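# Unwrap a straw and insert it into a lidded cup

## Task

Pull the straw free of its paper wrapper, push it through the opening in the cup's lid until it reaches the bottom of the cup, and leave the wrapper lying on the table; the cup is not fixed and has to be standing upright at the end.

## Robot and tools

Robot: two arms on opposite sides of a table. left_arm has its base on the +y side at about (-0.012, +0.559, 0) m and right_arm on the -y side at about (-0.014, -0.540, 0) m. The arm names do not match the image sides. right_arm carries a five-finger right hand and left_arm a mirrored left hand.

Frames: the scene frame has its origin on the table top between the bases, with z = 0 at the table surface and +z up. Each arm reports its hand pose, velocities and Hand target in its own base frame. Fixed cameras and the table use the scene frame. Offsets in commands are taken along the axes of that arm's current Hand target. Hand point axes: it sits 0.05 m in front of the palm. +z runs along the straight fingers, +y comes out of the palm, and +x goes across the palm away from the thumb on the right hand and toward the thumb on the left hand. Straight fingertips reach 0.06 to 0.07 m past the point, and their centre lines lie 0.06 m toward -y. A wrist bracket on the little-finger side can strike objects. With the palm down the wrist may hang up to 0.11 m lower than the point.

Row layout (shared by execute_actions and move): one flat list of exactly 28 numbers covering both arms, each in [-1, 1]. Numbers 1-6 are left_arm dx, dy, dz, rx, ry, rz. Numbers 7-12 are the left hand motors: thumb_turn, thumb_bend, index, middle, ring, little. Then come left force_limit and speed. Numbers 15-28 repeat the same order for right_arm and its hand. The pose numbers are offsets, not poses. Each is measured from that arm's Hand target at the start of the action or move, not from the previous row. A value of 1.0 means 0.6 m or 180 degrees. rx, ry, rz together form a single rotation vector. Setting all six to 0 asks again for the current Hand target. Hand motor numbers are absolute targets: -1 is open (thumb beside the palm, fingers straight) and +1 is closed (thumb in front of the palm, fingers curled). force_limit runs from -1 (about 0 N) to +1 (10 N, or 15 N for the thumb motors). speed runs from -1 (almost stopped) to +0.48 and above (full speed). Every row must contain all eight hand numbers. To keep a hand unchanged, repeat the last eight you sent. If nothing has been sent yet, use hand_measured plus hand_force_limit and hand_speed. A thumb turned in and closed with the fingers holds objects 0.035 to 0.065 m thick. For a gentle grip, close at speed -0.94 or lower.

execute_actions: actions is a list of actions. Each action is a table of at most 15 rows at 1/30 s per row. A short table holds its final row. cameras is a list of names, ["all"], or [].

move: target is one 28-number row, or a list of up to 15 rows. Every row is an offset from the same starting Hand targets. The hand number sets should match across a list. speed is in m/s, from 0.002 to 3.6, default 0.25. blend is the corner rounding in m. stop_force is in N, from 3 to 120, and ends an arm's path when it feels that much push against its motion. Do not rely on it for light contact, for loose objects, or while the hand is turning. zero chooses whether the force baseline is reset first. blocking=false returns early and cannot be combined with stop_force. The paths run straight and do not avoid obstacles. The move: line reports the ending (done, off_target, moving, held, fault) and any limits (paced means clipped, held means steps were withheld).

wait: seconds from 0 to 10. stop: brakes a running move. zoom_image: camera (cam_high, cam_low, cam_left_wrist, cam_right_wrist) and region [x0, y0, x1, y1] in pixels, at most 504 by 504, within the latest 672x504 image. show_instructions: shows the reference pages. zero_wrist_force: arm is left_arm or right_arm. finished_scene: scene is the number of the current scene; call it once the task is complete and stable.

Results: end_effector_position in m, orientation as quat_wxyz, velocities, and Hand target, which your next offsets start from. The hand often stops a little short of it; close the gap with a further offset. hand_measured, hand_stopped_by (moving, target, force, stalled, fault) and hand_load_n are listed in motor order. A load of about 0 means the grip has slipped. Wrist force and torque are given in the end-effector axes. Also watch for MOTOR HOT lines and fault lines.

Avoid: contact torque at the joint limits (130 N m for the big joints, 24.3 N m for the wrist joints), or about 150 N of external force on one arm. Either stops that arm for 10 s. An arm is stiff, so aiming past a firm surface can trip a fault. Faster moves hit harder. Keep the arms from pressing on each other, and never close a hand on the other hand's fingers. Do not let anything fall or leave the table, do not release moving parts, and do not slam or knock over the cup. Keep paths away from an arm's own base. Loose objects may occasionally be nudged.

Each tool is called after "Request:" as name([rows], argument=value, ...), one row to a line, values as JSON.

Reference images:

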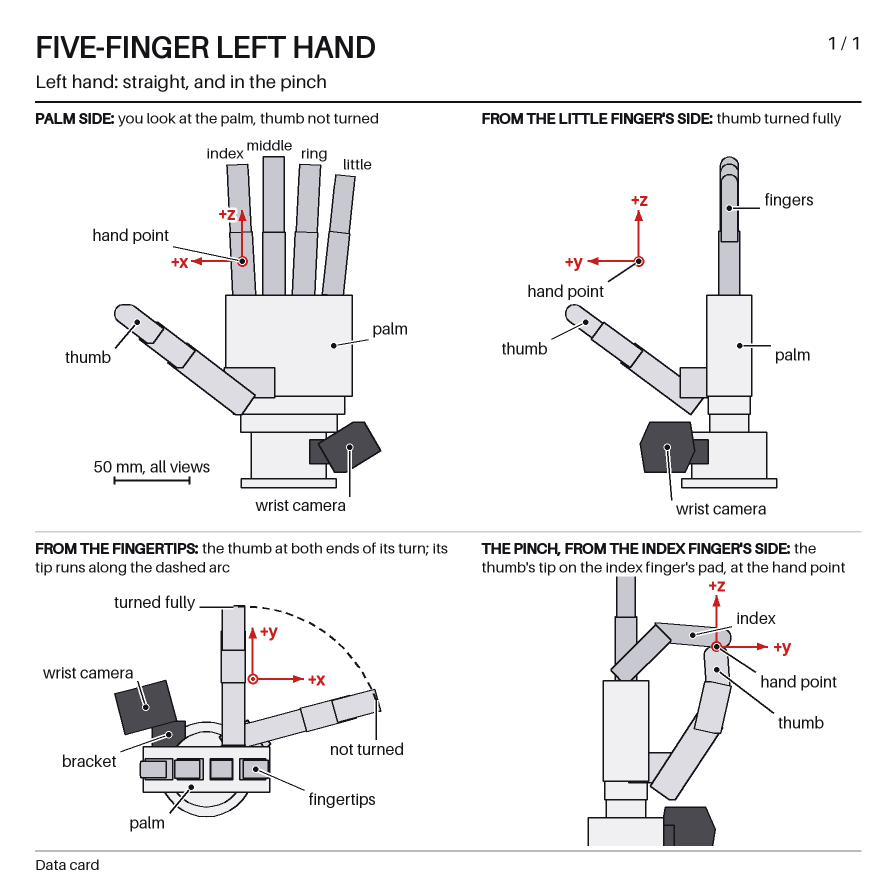

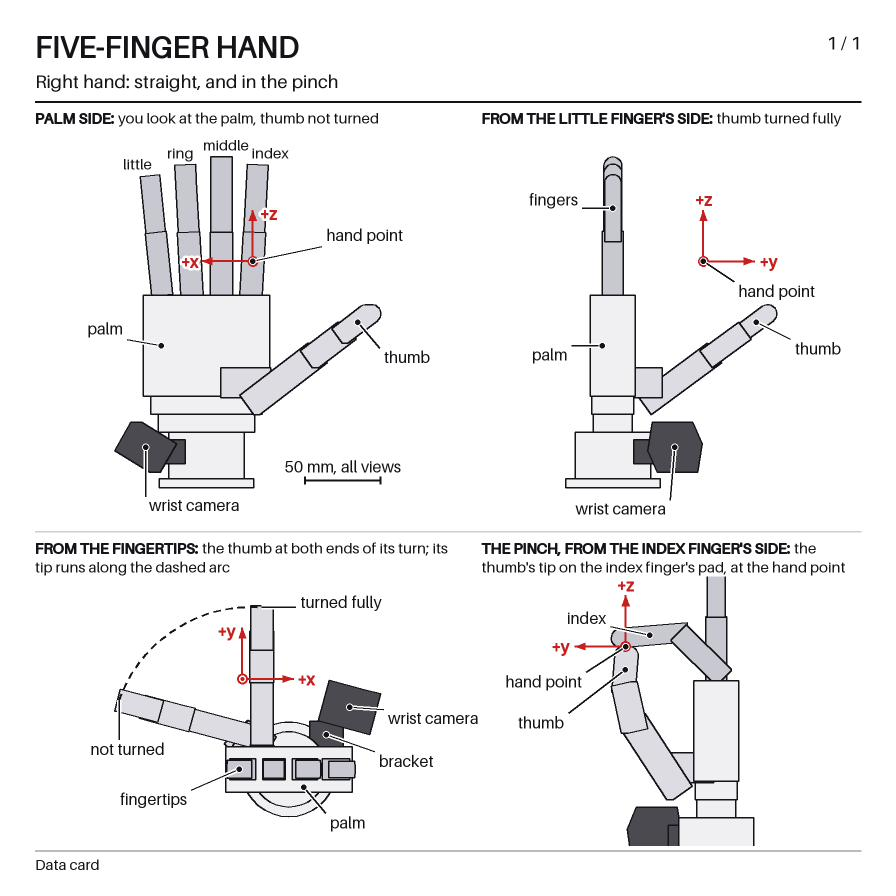

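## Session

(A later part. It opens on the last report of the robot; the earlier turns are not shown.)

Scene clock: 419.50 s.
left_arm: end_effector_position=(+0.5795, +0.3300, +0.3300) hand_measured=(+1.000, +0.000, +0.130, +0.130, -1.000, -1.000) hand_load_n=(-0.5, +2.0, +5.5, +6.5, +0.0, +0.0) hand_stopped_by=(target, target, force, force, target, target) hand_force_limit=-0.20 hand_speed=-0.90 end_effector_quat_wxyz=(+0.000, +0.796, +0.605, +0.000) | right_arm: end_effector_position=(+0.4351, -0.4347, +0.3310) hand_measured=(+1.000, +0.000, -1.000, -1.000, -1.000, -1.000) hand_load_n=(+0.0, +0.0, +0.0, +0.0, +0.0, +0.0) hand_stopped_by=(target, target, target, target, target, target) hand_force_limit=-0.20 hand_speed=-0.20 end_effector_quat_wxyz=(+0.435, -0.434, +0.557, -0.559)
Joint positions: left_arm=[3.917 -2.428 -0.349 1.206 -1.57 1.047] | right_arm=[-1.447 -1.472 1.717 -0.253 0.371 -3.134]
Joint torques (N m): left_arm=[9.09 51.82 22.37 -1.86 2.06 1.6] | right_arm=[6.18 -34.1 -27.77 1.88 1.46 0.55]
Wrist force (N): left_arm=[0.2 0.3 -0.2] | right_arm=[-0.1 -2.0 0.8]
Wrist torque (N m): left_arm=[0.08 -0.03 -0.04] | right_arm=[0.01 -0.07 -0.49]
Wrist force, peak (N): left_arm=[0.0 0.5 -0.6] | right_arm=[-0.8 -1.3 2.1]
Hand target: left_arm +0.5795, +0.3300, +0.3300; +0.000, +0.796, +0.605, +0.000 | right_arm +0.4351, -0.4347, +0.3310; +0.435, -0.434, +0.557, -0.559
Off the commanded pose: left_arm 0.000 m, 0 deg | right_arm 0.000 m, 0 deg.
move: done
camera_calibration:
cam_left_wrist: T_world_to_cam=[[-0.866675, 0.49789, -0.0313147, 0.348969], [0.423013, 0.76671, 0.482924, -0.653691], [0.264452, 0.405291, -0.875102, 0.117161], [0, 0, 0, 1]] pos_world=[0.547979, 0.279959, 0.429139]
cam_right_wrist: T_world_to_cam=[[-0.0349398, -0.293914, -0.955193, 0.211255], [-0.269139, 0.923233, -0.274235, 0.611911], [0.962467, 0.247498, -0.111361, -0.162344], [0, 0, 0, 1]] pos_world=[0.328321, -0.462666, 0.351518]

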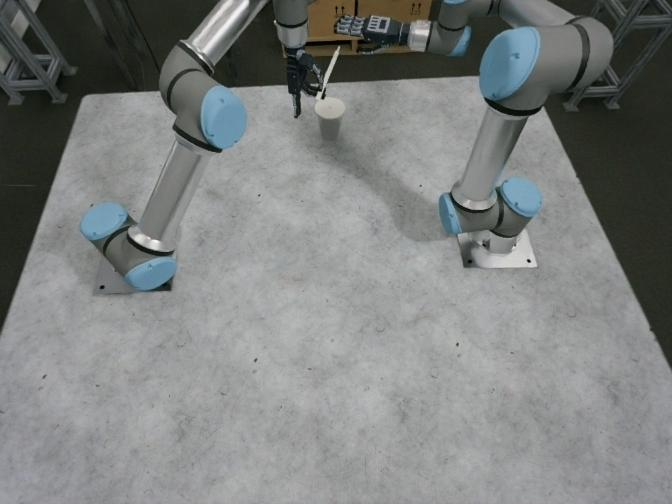

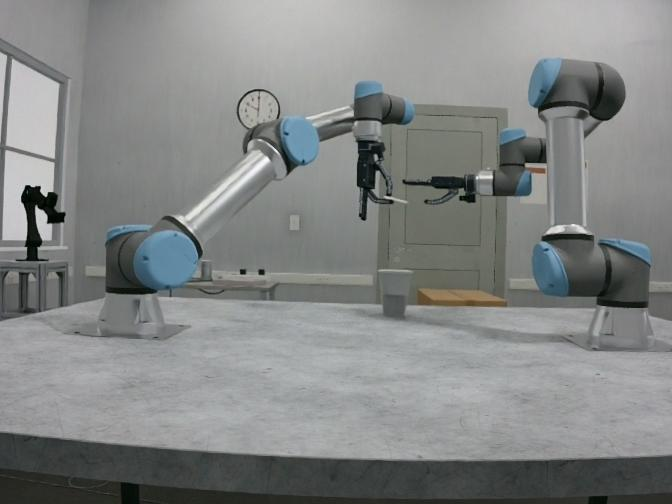

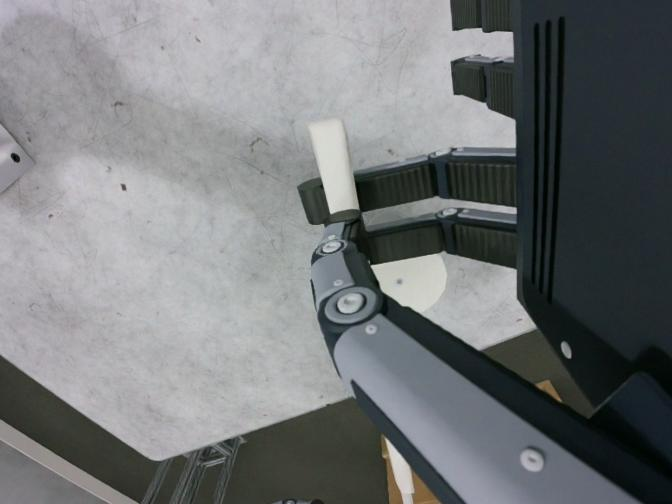

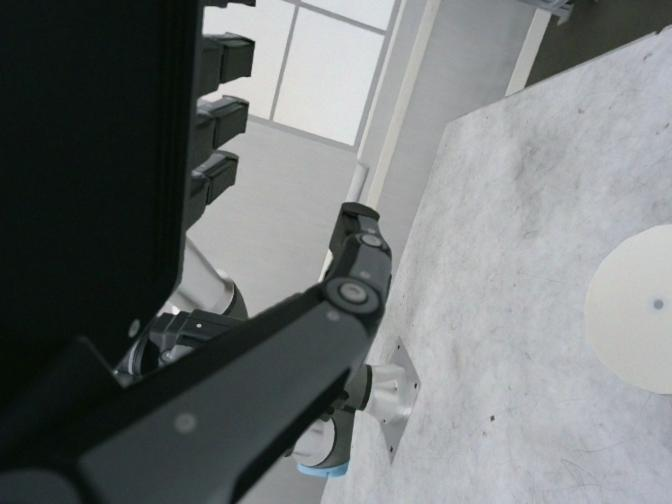

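Request:
move([
  [0, 0, 0, 0, 0, 0, 1, 0, 0.4, 0.4, -1, -1, -0.2, -0.9, -0.0067, 0, 0.0833, 0, 0, 0, 1, 0, -1, -1, -1, -1, -0.2, -0.2],
], cameras=["cam_low", "cam_right_wrist"], speed=0.15)

Request:
zoom_image(camera="cam_low", region=[355, 160, 455, 230])

Request:
zoom_image(camera="cam_right_wrist", region=[250, 130, 450, 280])

Scene clock: 461.60 s.
left_arm: end_effector_position=(+0.5795, +0.3300, +0.3300) hand_measured=(+1.000, +0.000, +0.130, +0.130, -1.000, -1.000) hand_load_n=(-0.5, +1.5, +5.0, +6.5, +0.0, +0.0) hand_stopped_by=(target, target, force, force, target, target) hand_force_limit=-0.20 hand_speed=-0.90 end_effector_quat_wxyz=(+0.000, +0.796, +0.605, +0.000) | right_arm: end_effector_position=(+0.4845, -0.4430, +0.3311) hand_measured=(+1.000, +0.000, -1.000, -1.000, -1.000, -1.000) hand_load_n=(+0.0, +0.5, +0.0, -0.5, +0.0, +0.0) hand_stopped_by=(target, target, target, target, target, target) hand_force_limit=-0.20 hand_speed=-0.20 end_effector_quat_wxyz=(+0.435, -0.434, +0.557, -0.558)
Joint positions: left_arm=[3.917 -2.428 -0.349 1.206 -1.57 1.047] | right_arm=[-1.339 -1.399 1.633 -0.24 0.478 -3.136]
Joint torques (N m): left_arm=[9.69 51.24 10.19 -0.84 2.15 1.61] | right_arm=[1.37 -35.31 -16.58 -2.21 -0.42 -0.7]
Wrist force (N): left_arm=[0.2 0.1 -0.4] | right_arm=[0.0 -1.8 0.9]
Wrist torque (N m): left_arm=[0.06 -0.04 -0.03] | right_arm=[0.05 -0.09 -0.39]
Wrist force, peak (N): left_arm=[-0.1 0.2 -0.7] | right_arm=[-0.7 -1.9 1.9]
Hand target: left_arm +0.5795, +0.3300, +0.3300; +0.000, +0.796, +0.605, +0.000 | right_arm +0.4846, -0.4430, +0.3312; +0.435, -0.434, +0.557, -0.559
Off the commanded pose: left_arm 0.000 m, 0 deg | right_arm 0.000 m, 0 deg.
move: done
camera_calibration:
cam_right_wrist: T_world_to_cam=[[-0.0350546, -0.293757, -0.955237, 0.21077], [-0.269249, 0.923258, -0.274042, 0.632883], [0.962432, 0.24759, -0.111458, -0.207734], [0, 0, 0, 1]] pos_world=[0.377722, -0.470966, 0.351618]
Images, in order (width x height): cam_low 672x504, cam_right_wrist 672x504.

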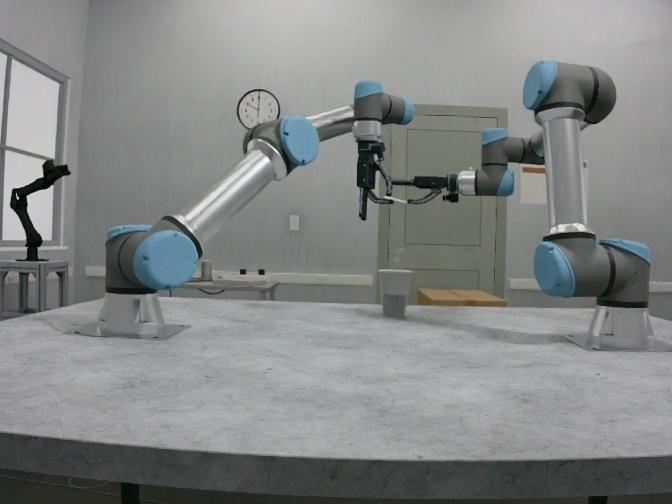

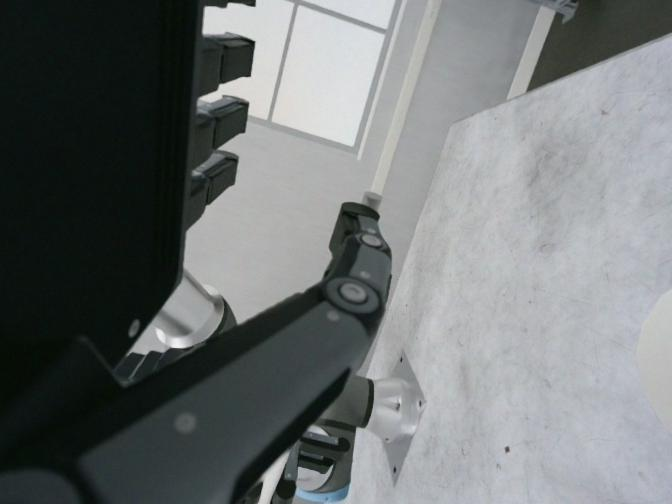

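Scaled by 5.040.

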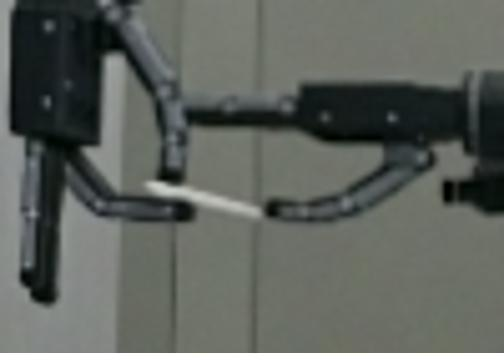

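Scaled by 2.520.

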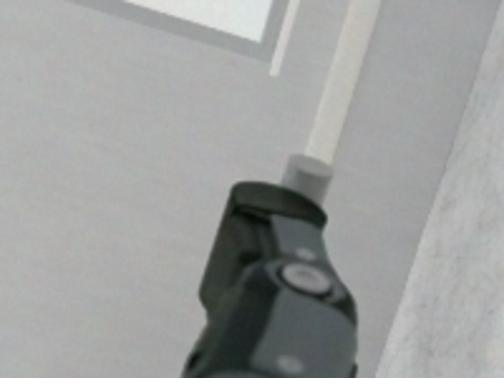

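Request:
move([
  [0, 0, 0, 0, 0, 0, 1, 0, 0.4, 0.4, -1, -1, -0.2, -0.9, 0, 0.0033, 0.0033, 0, 0, 0, 1, 0, -0.1, -0.1, -1, -1, -0.2, -0.3],
  [0, 0, 0, 0, 0, 0, 1, 0, 0.4, 0.4, -1, -1, -0.2, -0.9, 0, 0.0033, 0.0033, 0, 0, 0, 1, 0, 0.5, 0.5, -1, -1, -0.2, -0.9],
], cameras=["cam_low", "cam_right_wrist"], speed=0.1)

Request:
zoom_image(camera="cam_low", region=[355, 160, 455, 230])

Request:
zoom_image(camera="cam_right_wrist", region=[250, 130, 450, 280])

Scene clock: 484.67 s.
left_arm: end_effector_position=(+0.5795, +0.3300, +0.3300) hand_measured=(+1.000, +0.000, +0.130, +0.130, -1.000, -1.000) hand_load_n=(+0.0, +2.0, +6.5, +5.5, +0.0, +0.0) hand_stopped_by=(target, target, force, force, target, target) hand_force_limit=-0.20 hand_speed=-0.90 end_effector_quat_wxyz=(+0.000, +0.796, +0.605, +0.000) | right_arm: end_effector_position=(+0.4865, -0.4435, +0.3292) hand_measured=(+1.000, +0.000, +0.130, +0.148, -1.000, -1.000) hand_load_n=(+0.0, +1.5, +4.5, +8.0, +0.0, +0.0) hand_stopped_by=(target, target, force, force, target, target) hand_force_limit=-0.20 hand_speed=-0.90 end_effector_quat_wxyz=(+0.435, -0.434, +0.557, -0.559)
Joint positions: left_arm=[3.917 -2.428 -0.349 1.206 -1.57 1.047] | right_arm=[-1.335 -1.395 1.633 -0.245 0.482 -3.136]
Joint torques (N m): left_arm=[7.06 49.15 4.78 -0.93 1.87 1.89] | right_arm=[-5.69 -36.55 -23.78 1.57 -1.29 -1.68]
Wrist force (N): left_arm=[0.6 0.5 0.2] | right_arm=[-0.6 -2.1 1.2]
Wrist torque (N m): left_arm=[0.09 -0.08 -0.06] | right_arm=[0.03 -0.02 -0.43]
Wrist force, peak (N): left_arm=[0.6 0.8 0.0] | right_arm=[-0.8 -2.0 1.3]
Hand target: left_arm +0.5795, +0.3300, +0.3300; +0.000, +0.796, +0.605, +0.000 | right_arm +0.4865, -0.4435, +0.3292; +0.435, -0.434, +0.557, -0.559
Off the commanded pose: left_arm 0.000 m, 0 deg | right_arm 0.000 m, 0 deg.
move: done
camera_calibration:
cam_right_wrist: T_world_to_cam=[[-0.0350317, -0.293938, -0.955182, 0.208761], [-0.269166, 0.923226, -0.274232, 0.633355], [0.962457, 0.247495, -0.11146, -0.209704], [0, 0, 0, 1]] pos_world=[0.379622, -0.471466, 0.349718]
Images, in order (width x height): cam_low 672x504, cam_right_wrist 672x504.

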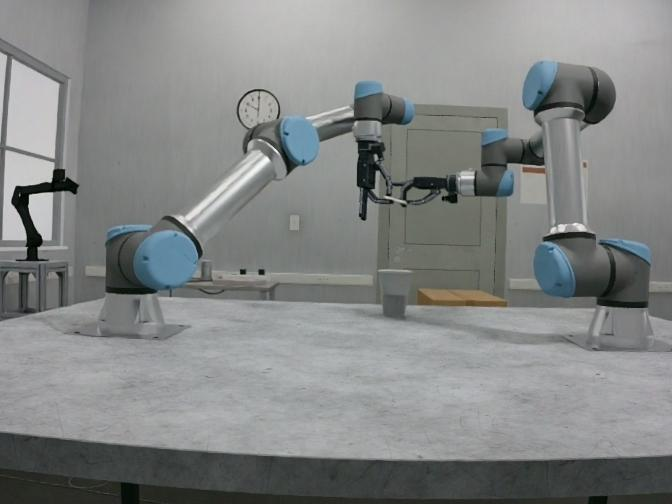

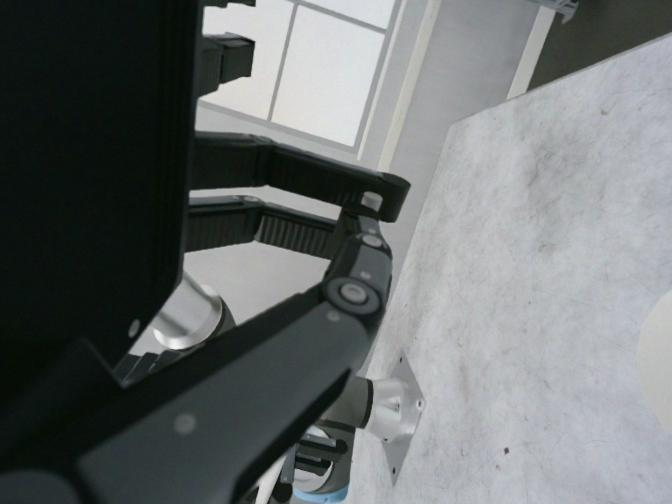

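Scaled by 5.040.

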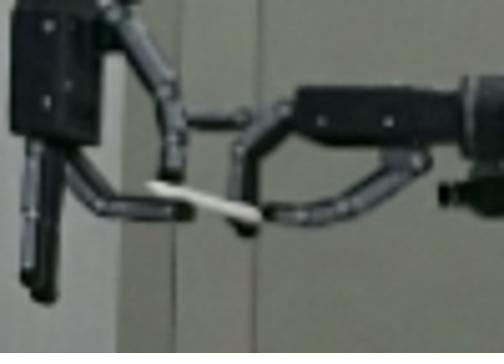

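Scaled by 2.520.

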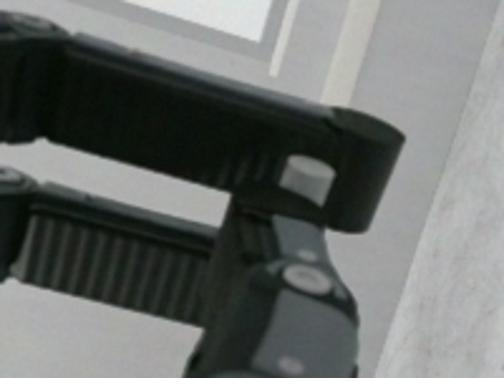

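Request:
move([
  [-0.0667, 0, 0, 0, 0, 0, 1, 0, 0.4, 0.4, -1, -1, -0.2, -0.9, 0, 0, 0, 0, 0, 0, 1, 0, 0.5, 0.5, -1, -1, -0.2, -0.9],
], cameras=["cam_low", "cam_right_wrist", "cam_left_wrist", "cam_high"], speed=0.08)

Request:
zoom_image(camera="cam_right_wrist", region=[230, 130, 430, 504])

Request:
zoom_image(camera="cam_high", region=[270, 10, 400, 130])

Scene clock: 503.03 s.
left_arm: end_effector_position=(+0.5688, +0.2914, +0.3301) hand_measured=(+1.000, +0.000, +0.130, +0.130, -1.000, -1.000) hand_load_n=(+0.0, +2.0, +5.0, +6.5, +0.0, +0.0) hand_stopped_by=(target, target, force, force, target, target) hand_force_limit=-0.20 hand_speed=-0.90 end_effector_quat_wxyz=(+0.000, +0.796, +0.605, +0.000) | right_arm: end_effector_position=(+0.4865, -0.4435, +0.3292) hand_measured=(+1.000, +0.000, +0.132, +0.150, -1.000, -1.000) hand_load_n=(+0.0, +0.0, +0.0, +0.0, +0.0, +0.0) hand_stopped_by=(target, target, force, force, target, target) hand_force_limit=-0.20 hand_speed=-0.90 end_effector_quat_wxyz=(+0.435, -0.434, +0.557, -0.559)
Joint positions: left_arm=[3.881 -2.285 -0.608 1.321 -1.57 1.011] | right_arm=[-1.335 -1.395 1.633 -0.245 0.482 -3.136]
Joint torques (N m): left_arm=[10.21 44.04 17.17 -3.79 1.93 1.92] | right_arm=[-6.24 -31.29 -19.96 -3.55 1.87 -1.7]
Wrist force (N): left_arm=[0.2 -0.1 -0.1] | right_arm=[-0.1 -2.0 0.8]
Wrist torque (N m): left_arm=[0.03 -0.03 0.00] | right_arm=[0.03 -0.07 -0.40]
Wrist force, peak (N): left_arm=[8.5 0.7 0.2] | right_arm=[-7.6 -2.1 1.3]
Hand target: left_arm +0.5687, +0.2914, +0.3301; +0.000, +0.796, +0.605, +0.000 | right_arm +0.4865, -0.4435, +0.3292; +0.435, -0.434, +0.557, -0.559
Off the commanded pose: left_arm 0.000 m, 0 deg | right_arm 0.000 m, 0 deg.
move: done
camera_calibration:
cam_left_wrist: T_world_to_cam=[[-0.86665, 0.497928, -0.031388, 0.358926], [0.423006, 0.766691, 0.482961, -0.619625], [0.264545, 0.405281, -0.875079, 0.135665], [0, 0, 0, 1]] pos_world=[0.537279, 0.241359, 0.429239]
cam_right_wrist: T_world_to_cam=[[-0.0350317, -0.293938, -0.955182, 0.208761], [-0.269166, 0.923226, -0.274232, 0.633355], [0.962457, 0.247495, -0.11146, -0.209704], [0, 0, 0, 1]] pos_world=[0.379622, -0.471466, 0.349718]

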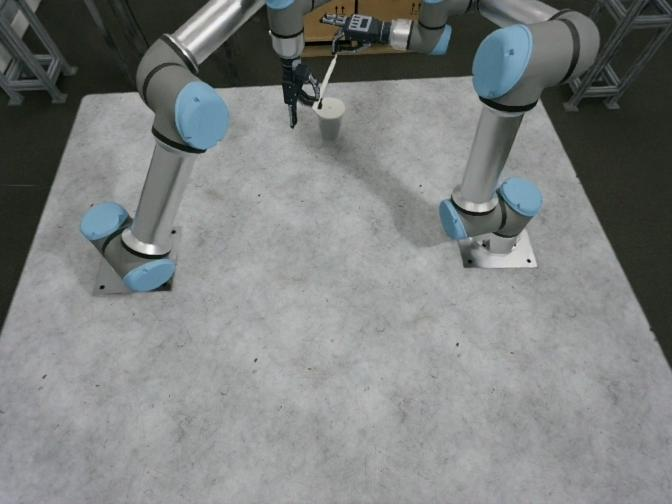

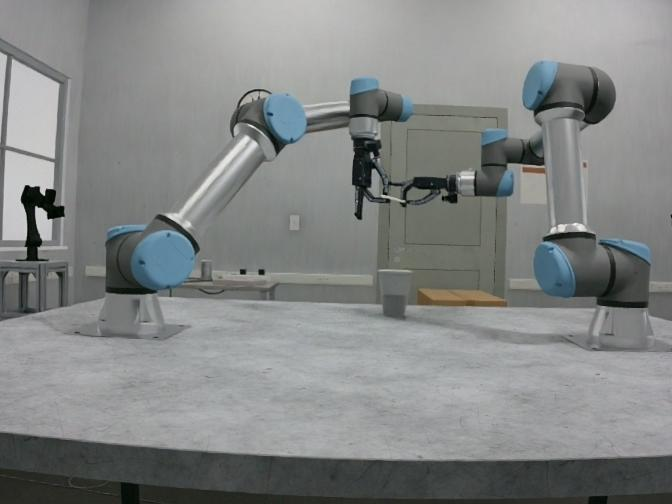

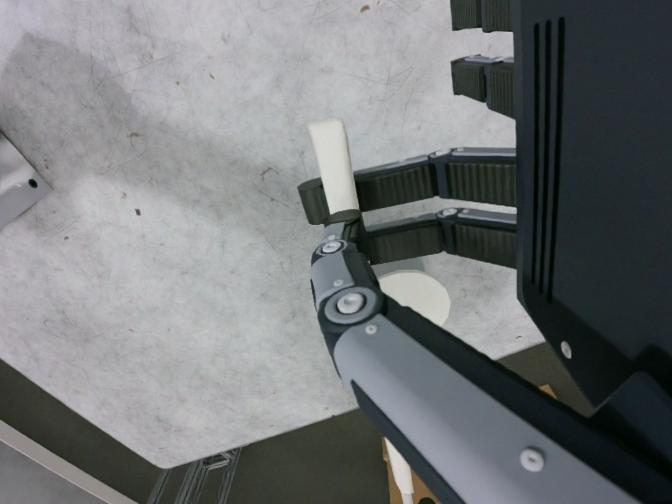

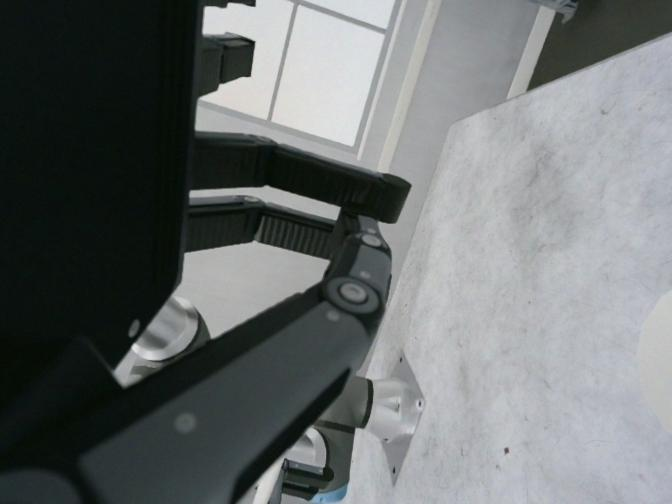

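Scaled by 1.348.

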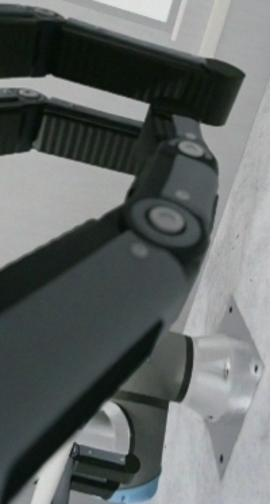

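Scaled by 3.877.

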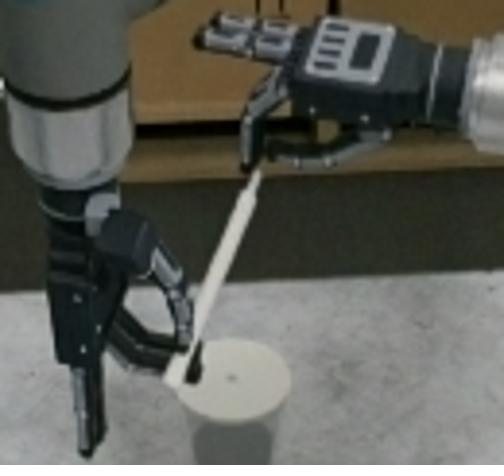

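Request:
move([
  [0, 0, 0, 0, 0, 0, 1, 0, 0.4, 0.4, -1, -1, -0.2, -0.9, 0, 0, 0, 0, 0, 0, 1, 0, -0.1, -0.1, -1, -1, -0.2, -0.2],
  [0, 0, 0, 0, 0, 0, 1, 0, 0.4, 0.4, -1, -1, -0.2, -0.9, -0.07, 0, 0, 0, 0, 0, 1, 0, -0.1, -0.1, -1, -1, -0.2, -0.2],
], cameras=["cam_low", "cam_right_wrist", "cam_high"], speed=0.15)

Request:
zoom_image(camera="cam_right_wrist", region=[250, 130, 450, 280])

Request:
zoom_image(camera="cam_high", region=[280, 10, 380, 110])

Request:
zoom_image(camera="cam_low", region=[355, 160, 455, 230])

Scene clock: 525.47 s.
left_arm: end_effector_position=(+0.5687, +0.2914, +0.3301) hand_measured=(+1.000, +0.000, +0.130, +0.130, -1.000, -1.000) hand_load_n=(-2.5, +1.0, +3.0, +4.5, +0.0, +0.0) hand_stopped_by=(target, target, force, force, target, target) hand_force_limit=-0.20 hand_speed=-0.90 end_effector_quat_wxyz=(+0.000, +0.796, +0.605, +0.000) | right_arm: end_effector_position=(+0.4968, -0.4027, +0.3292) hand_measured=(+1.000, +0.000, -0.100, -0.100, -1.000, -1.000) hand_load_n=(-5.5, +0.0, +0.0, +0.0, +0.0, +0.0) hand_stopped_by=(target, target, target, target, target, target) hand_force_limit=-0.20 hand_speed=-0.20 end_effector_quat_wxyz=(+0.435, -0.434, +0.557, -0.559)
Joint positions: left_arm=[3.881 -2.285 -0.608 1.321 -1.57 1.011] | right_arm=[-1.289 -1.465 1.715 -0.255 0.528 -3.137]
Joint torques (N m): left_arm=[9.99 38.94 20.81 0.47 -2.31 -0.43] | right_arm=[-3.55 -15.21 -25.47 -1.03 -3.13 2.65]
Wrist force (N): left_arm=[-5.9 -0.5 -0.3] | right_arm=[5.5 -2.0 0.6]
Wrist torque (N m): left_arm=[0.01 -0.02 -0.02] | right_arm=[0.02 0.00 -0.42]
Wrist force, peak (N): left_arm=[-12.0 -1.1 -0.1] | right_arm=[11.4 -2.3 0.4]
Hand target: left_arm +0.5687, +0.2914, +0.3301; +0.000, +0.796, +0.605, +0.000 | right_arm +0.4967, -0.4028, +0.3292; +0.435, -0.434, +0.557, -0.559
Off the commanded pose: left_arm 0.000 m, 0 deg | right_arm 0.000 m, 0 deg.
move: done
camera_calibration:
cam_right_wrist: T_world_to_cam=[[-0.0349428, -0.294137, -0.955124, 0.220974], [-0.269261, 0.923138, -0.274436, 0.598528], [0.962433, 0.247588, -0.111457, -0.229667], [0, 0, 0, 1]] pos_world=[0.389921, -0.430664, 0.349717]
Images, in order (width x height): cam_high 672x504, cam_low 672x504, cam_right_wrist 672x504.

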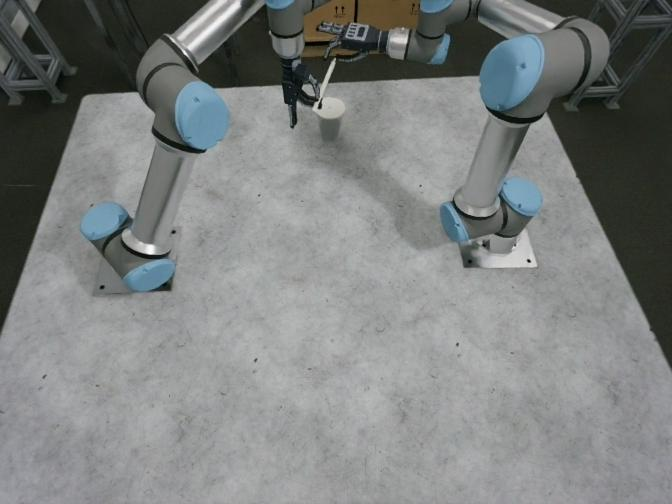

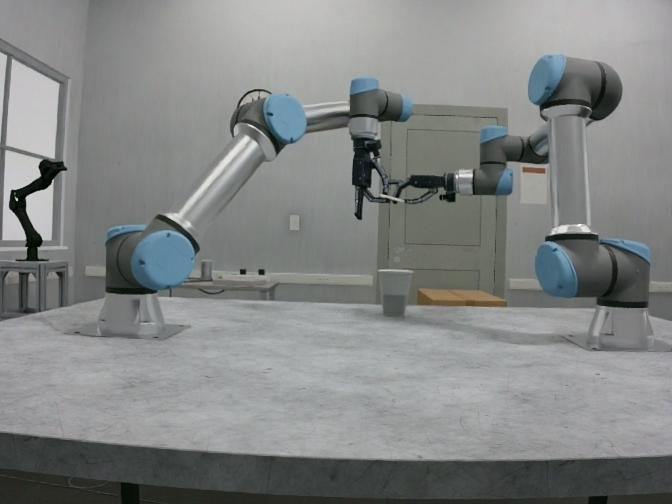

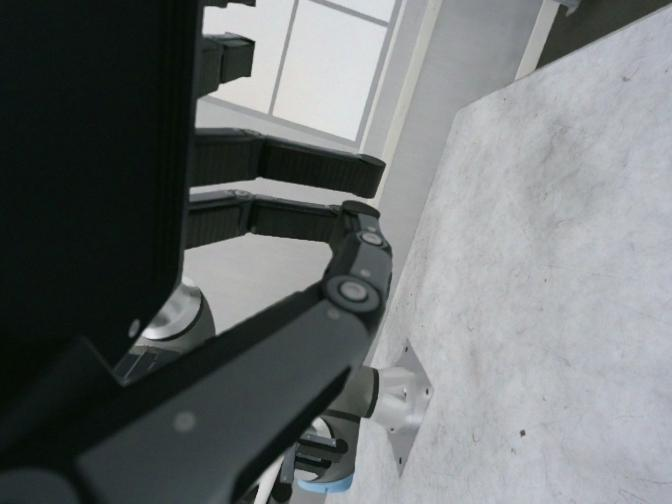

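Scaled by 2.520.

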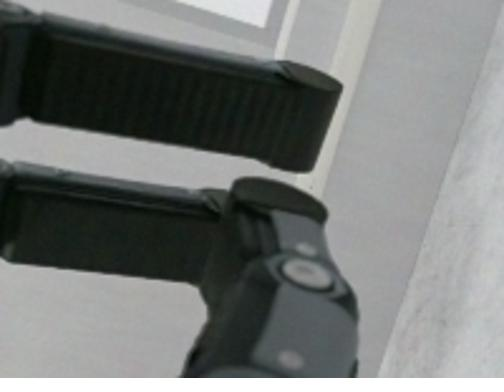

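Scaled by 5.040.

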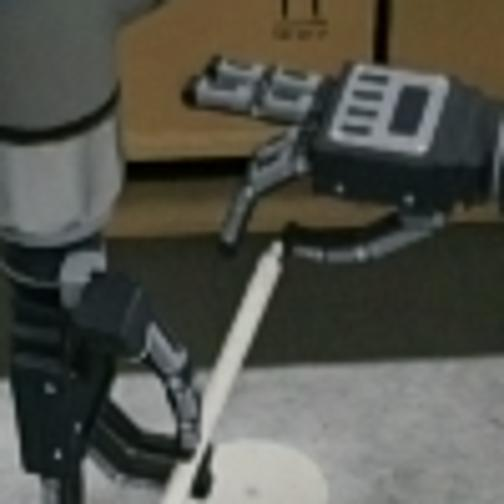

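Scaled by 5.040.

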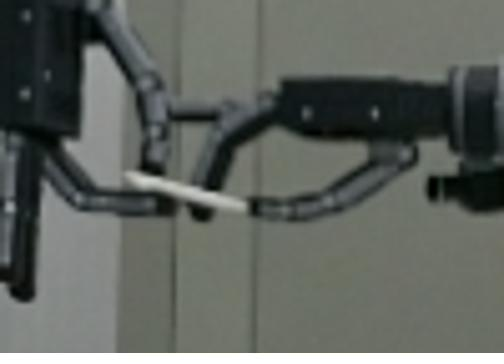

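Request:
move([
  [0, 0, 0, 0, 0, 0, 1, 0, 0.4, 0.4, -1, -1, -0.2, -0.9, 0.05, 0, 0, 0, 0, 0, 1, 0, -0.1, -0.1, -1, -1, -0.2, -0.2],
  [0, 0, 0, 0, 0, 0, 1, 0, 0.4, 0.4, -1, -1, -0.2, -0.9, 0.05, 0, -0.0833, 0, 0, 0, 1, 0, -0.1, -0.1, -1, -1, -0.2, -0.2],
], cameras=["cam_low", "cam_right_wrist", "cam_left_wrist"], speed=0.15)

Request:
zoom_image(camera="cam_right_wrist", region=[220, 130, 480, 325])

Request:
zoom_image(camera="cam_low", region=[355, 160, 455, 230])

Request:
zoom_image(camera="cam_left_wrist", region=[280, 100, 460, 504])

Scene clock: 536.03 s.
left_arm: end_effector_position=(+0.5687, +0.2914, +0.3301) hand_measured=(+1.000, +0.000, +0.130, +0.130, -1.000, -1.000) hand_load_n=(-1.5, +1.0, +3.5, +4.0, +0.0, +0.0) hand_stopped_by=(target, target, force, force, target, target) hand_force_limit=-0.20 hand_speed=-0.90 end_effector_quat_wxyz=(+0.000, +0.796, +0.605, +0.000) | right_arm: end_effector_position=(+0.4410, -0.4197, +0.3291) hand_measured=(+1.000, +0.000, -0.100, -0.100, -1.000, -1.000) hand_load_n=(+0.0, +0.5, -0.5, +0.0, +0.0, +0.0) hand_stopped_by=(target, target, target, target, target, target) hand_force_limit=-0.20 hand_speed=-0.20 end_effector_quat_wxyz=(+0.435, -0.434, +0.557, -0.559)
Joint positions: left_arm=[3.881 -2.285 -0.608 1.321 -1.57 1.011] | right_arm=[-1.428 -1.497 1.75 -0.261 0.389 -3.135]
Joint torques (N m): left_arm=[6.67 37.47 22.44 -2.52 -2.24 1.12] | right_arm=[-5.08 -18.26 -20.99 0.19 -0.42 0.62]
Wrist force (N): left_arm=[-0.1 0.0 -0.5] | right_arm=[-0.3 -2.3 0.8]
Wrist torque (N m): left_arm=[0.06 0.00 -0.03] | right_arm=[-0.03 -0.04 -0.50]
Wrist force, peak (N): left_arm=[-6.2 -0.2 -0.5] | right_arm=[5.5 -2.5 0.5]
Hand target: left_arm +0.5687, +0.2914, +0.3301; +0.000, +0.796, +0.605, +0.000 | right_arm +0.4409, -0.4197, +0.3291; +0.435, -0.434, +0.557, -0.559
Off the commanded pose: left_arm 0.000 m, 0 deg | right_arm 0.000 m, 0 deg.
move: done
camera_calibration:
cam_left_wrist: T_world_to_cam=[[-0.866723, 0.497806, -0.0313107, 0.358962], [0.422921, 0.766721, 0.482987, -0.619598], [0.26444, 0.405374, -0.875068, 0.135694], [0, 0, 0, 1]] pos_world=[0.537279, 0.241359, 0.429239]
cam_right_wrist: T_world_to_cam=[[-0.034881, -0.294114, -0.955134, 0.213922], [-0.269146, 0.92317, -0.274442, 0.599148], [0.962468, 0.247497, -0.11136, -0.171851], [0, 0, 0, 1]] pos_world=[0.334121, -0.447665, 0.349618]
Images, in order (width x height): cam_low 672x504, cam_left_wrist 672x504, cam_right_wrist 672x504.

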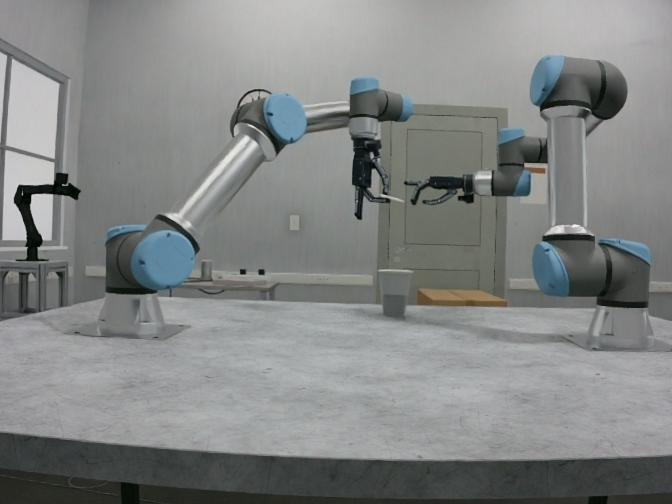

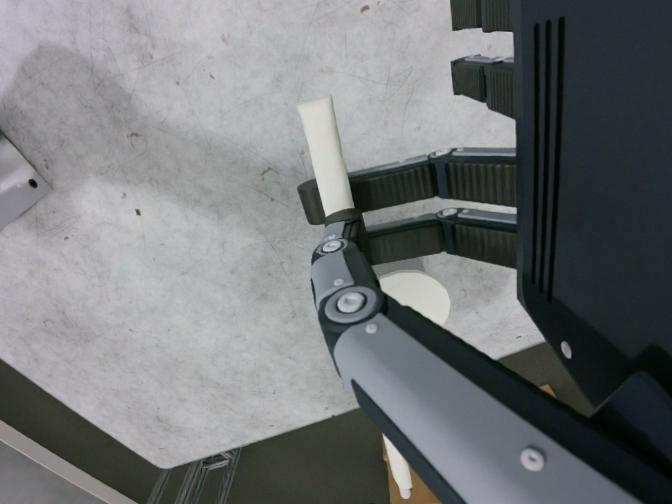

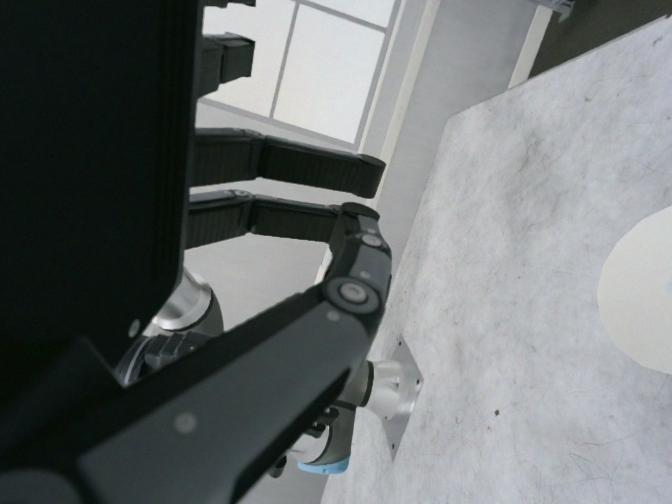

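Scaled by 1.938.

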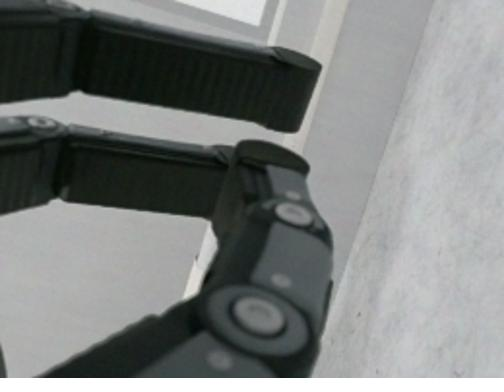

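Scaled by 5.040.

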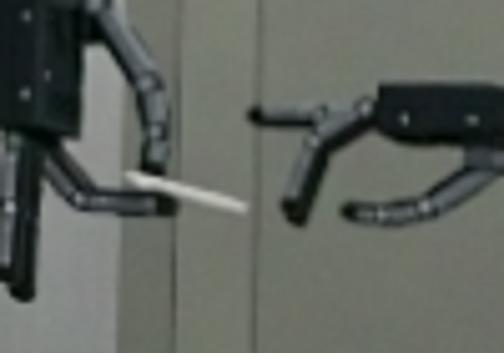

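Scaled by 1.248.

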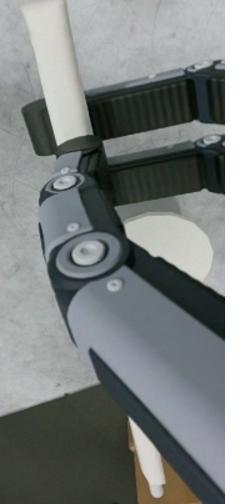

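Request:
zoom_image(camera="cam_left_wrist", region=[360, 424, 440, 504])

Request:
zoom_image(camera="cam_right_wrist", region=[280, 190, 400, 310])

Scaled by 6.300.

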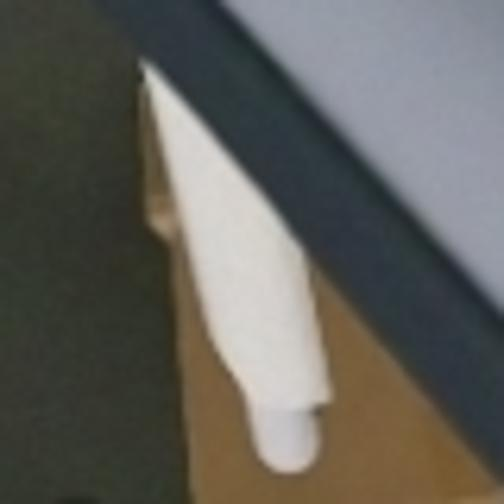

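Scaled by 4.200.

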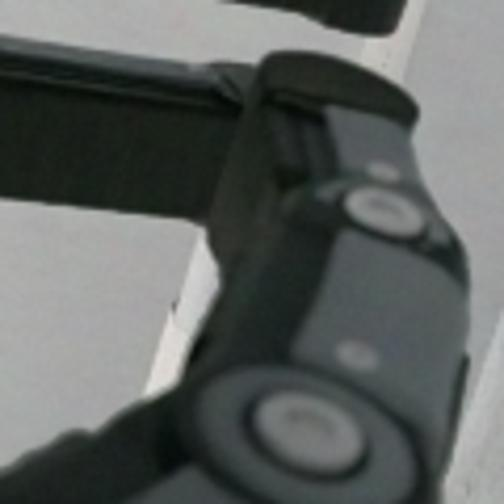

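Request:
move([
  [0, 0, 0, 0, 0, 0, 1, 0, 0.5, 0.5, -1, -1, 0.5, -0.9, 0, 0, 0, 0, 0, 0, -1, -0.3, -1, -1, -1, -1, -0.2, 0.2],
], cameras=["cam_right_wrist", "cam_left_wrist"])

Request:
zoom_image(camera="cam_right_wrist", region=[280, 150, 400, 270])

Scene clock: 628.80 s.
left_arm: end_effector_position=(+0.5687, +0.2914, +0.3301) hand_measured=(+1.000, +0.000, +0.146, +0.136, -1.000, -1.000) hand_load_n=(-2.5, +2.0, +8.5, +7.5, +0.0, +0.0) hand_stopped_by=(target, target, force, force, target, target) hand_force_limit=0.50 hand_speed=-0.90 end_effector_quat_wxyz=(+0.000, +0.796, +0.605, +0.000) | right_arm: end_effector_position=(+0.4409, -0.4197, +0.3291) hand_measured=(-1.000, -0.300, -1.000, -1.000, -1.000, -1.000) hand_load_n=(+0.0, +0.0, +0.0, +0.0, +0.0, +0.0) hand_stopped_by=(target, target, target, target, target, target) hand_force_limit=-0.20 hand_speed=0.20 end_effector_quat_wxyz=(+0.435, -0.434, +0.557, -0.559)
Joint positions: left_arm=[3.881 -2.285 -0.608 1.321 -1.57 1.011] | right_arm=[-1.428 -1.497 1.75 -0.261 0.389 -3.135]
Joint torques (N m): left_arm=[7.17 37.52 6.87 -2.9 -1.31 1.59] | right_arm=[-4.87 -13.48 -19.96 0.98 -1.27 -0.58]
Wrist force (N): left_arm=[-0.4 -0.3 -0.2] | right_arm=[-0.4 -2.4 0.8]
Wrist torque (N m): left_arm=[0.00 0.06 -0.04] | right_arm=[-0.03 -0.01 -0.52]
Wrist force, peak (N): left_arm=[-0.4 -0.2 -0.7] | right_arm=[-0.4 -2.5 0.7]
Hand target: left_arm +0.5687, +0.2914, +0.3301; +0.000, +0.796, +0.605, +0.000 | right_arm +0.4409, -0.4197, +0.3291; +0.435, -0.434, +0.557, -0.559
Off the commanded pose: left_arm 0.000 m, 0 deg | right_arm 0.000 m, 0 deg.
move: done
camera_calibration:
cam_left_wrist: T_world_to_cam=[[-0.866711, 0.497824, -0.0313565, 0.358971], [0.422939, 0.766754, 0.48292, -0.619587], [0.264452, 0.40529, -0.875103, 0.135724], [0, 0, 0, 1]] pos_world=[0.537279, 0.241359, 0.429239]
cam_right_wrist: T_world_to_cam=[[-0.0350317, -0.293938, -0.955182, 0.214002], [-0.269166, 0.923226, -0.274232, 0.598988], [0.962457, 0.247495, -0.11146, -0.17185], [0, 0, 0, 1]] pos_world=[0.334122, -0.447566, 0.349518]
Images, in order (width x height): cam_left_wrist 672x504, cam_right_wrist 672x504.

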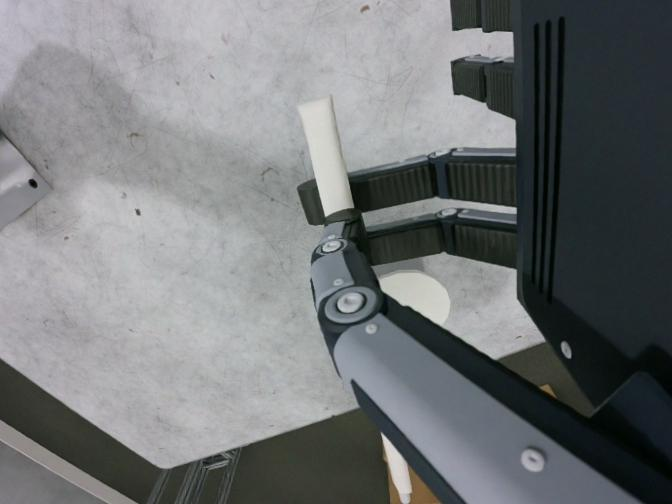

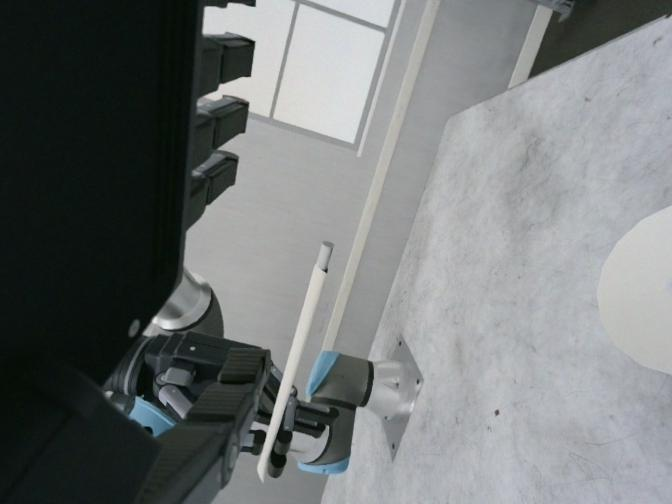

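Scaled by 4.200.

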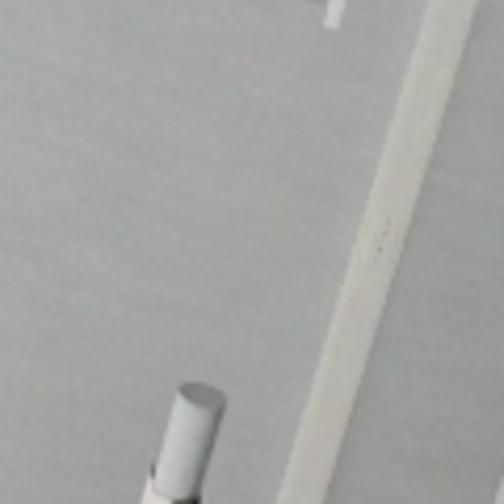

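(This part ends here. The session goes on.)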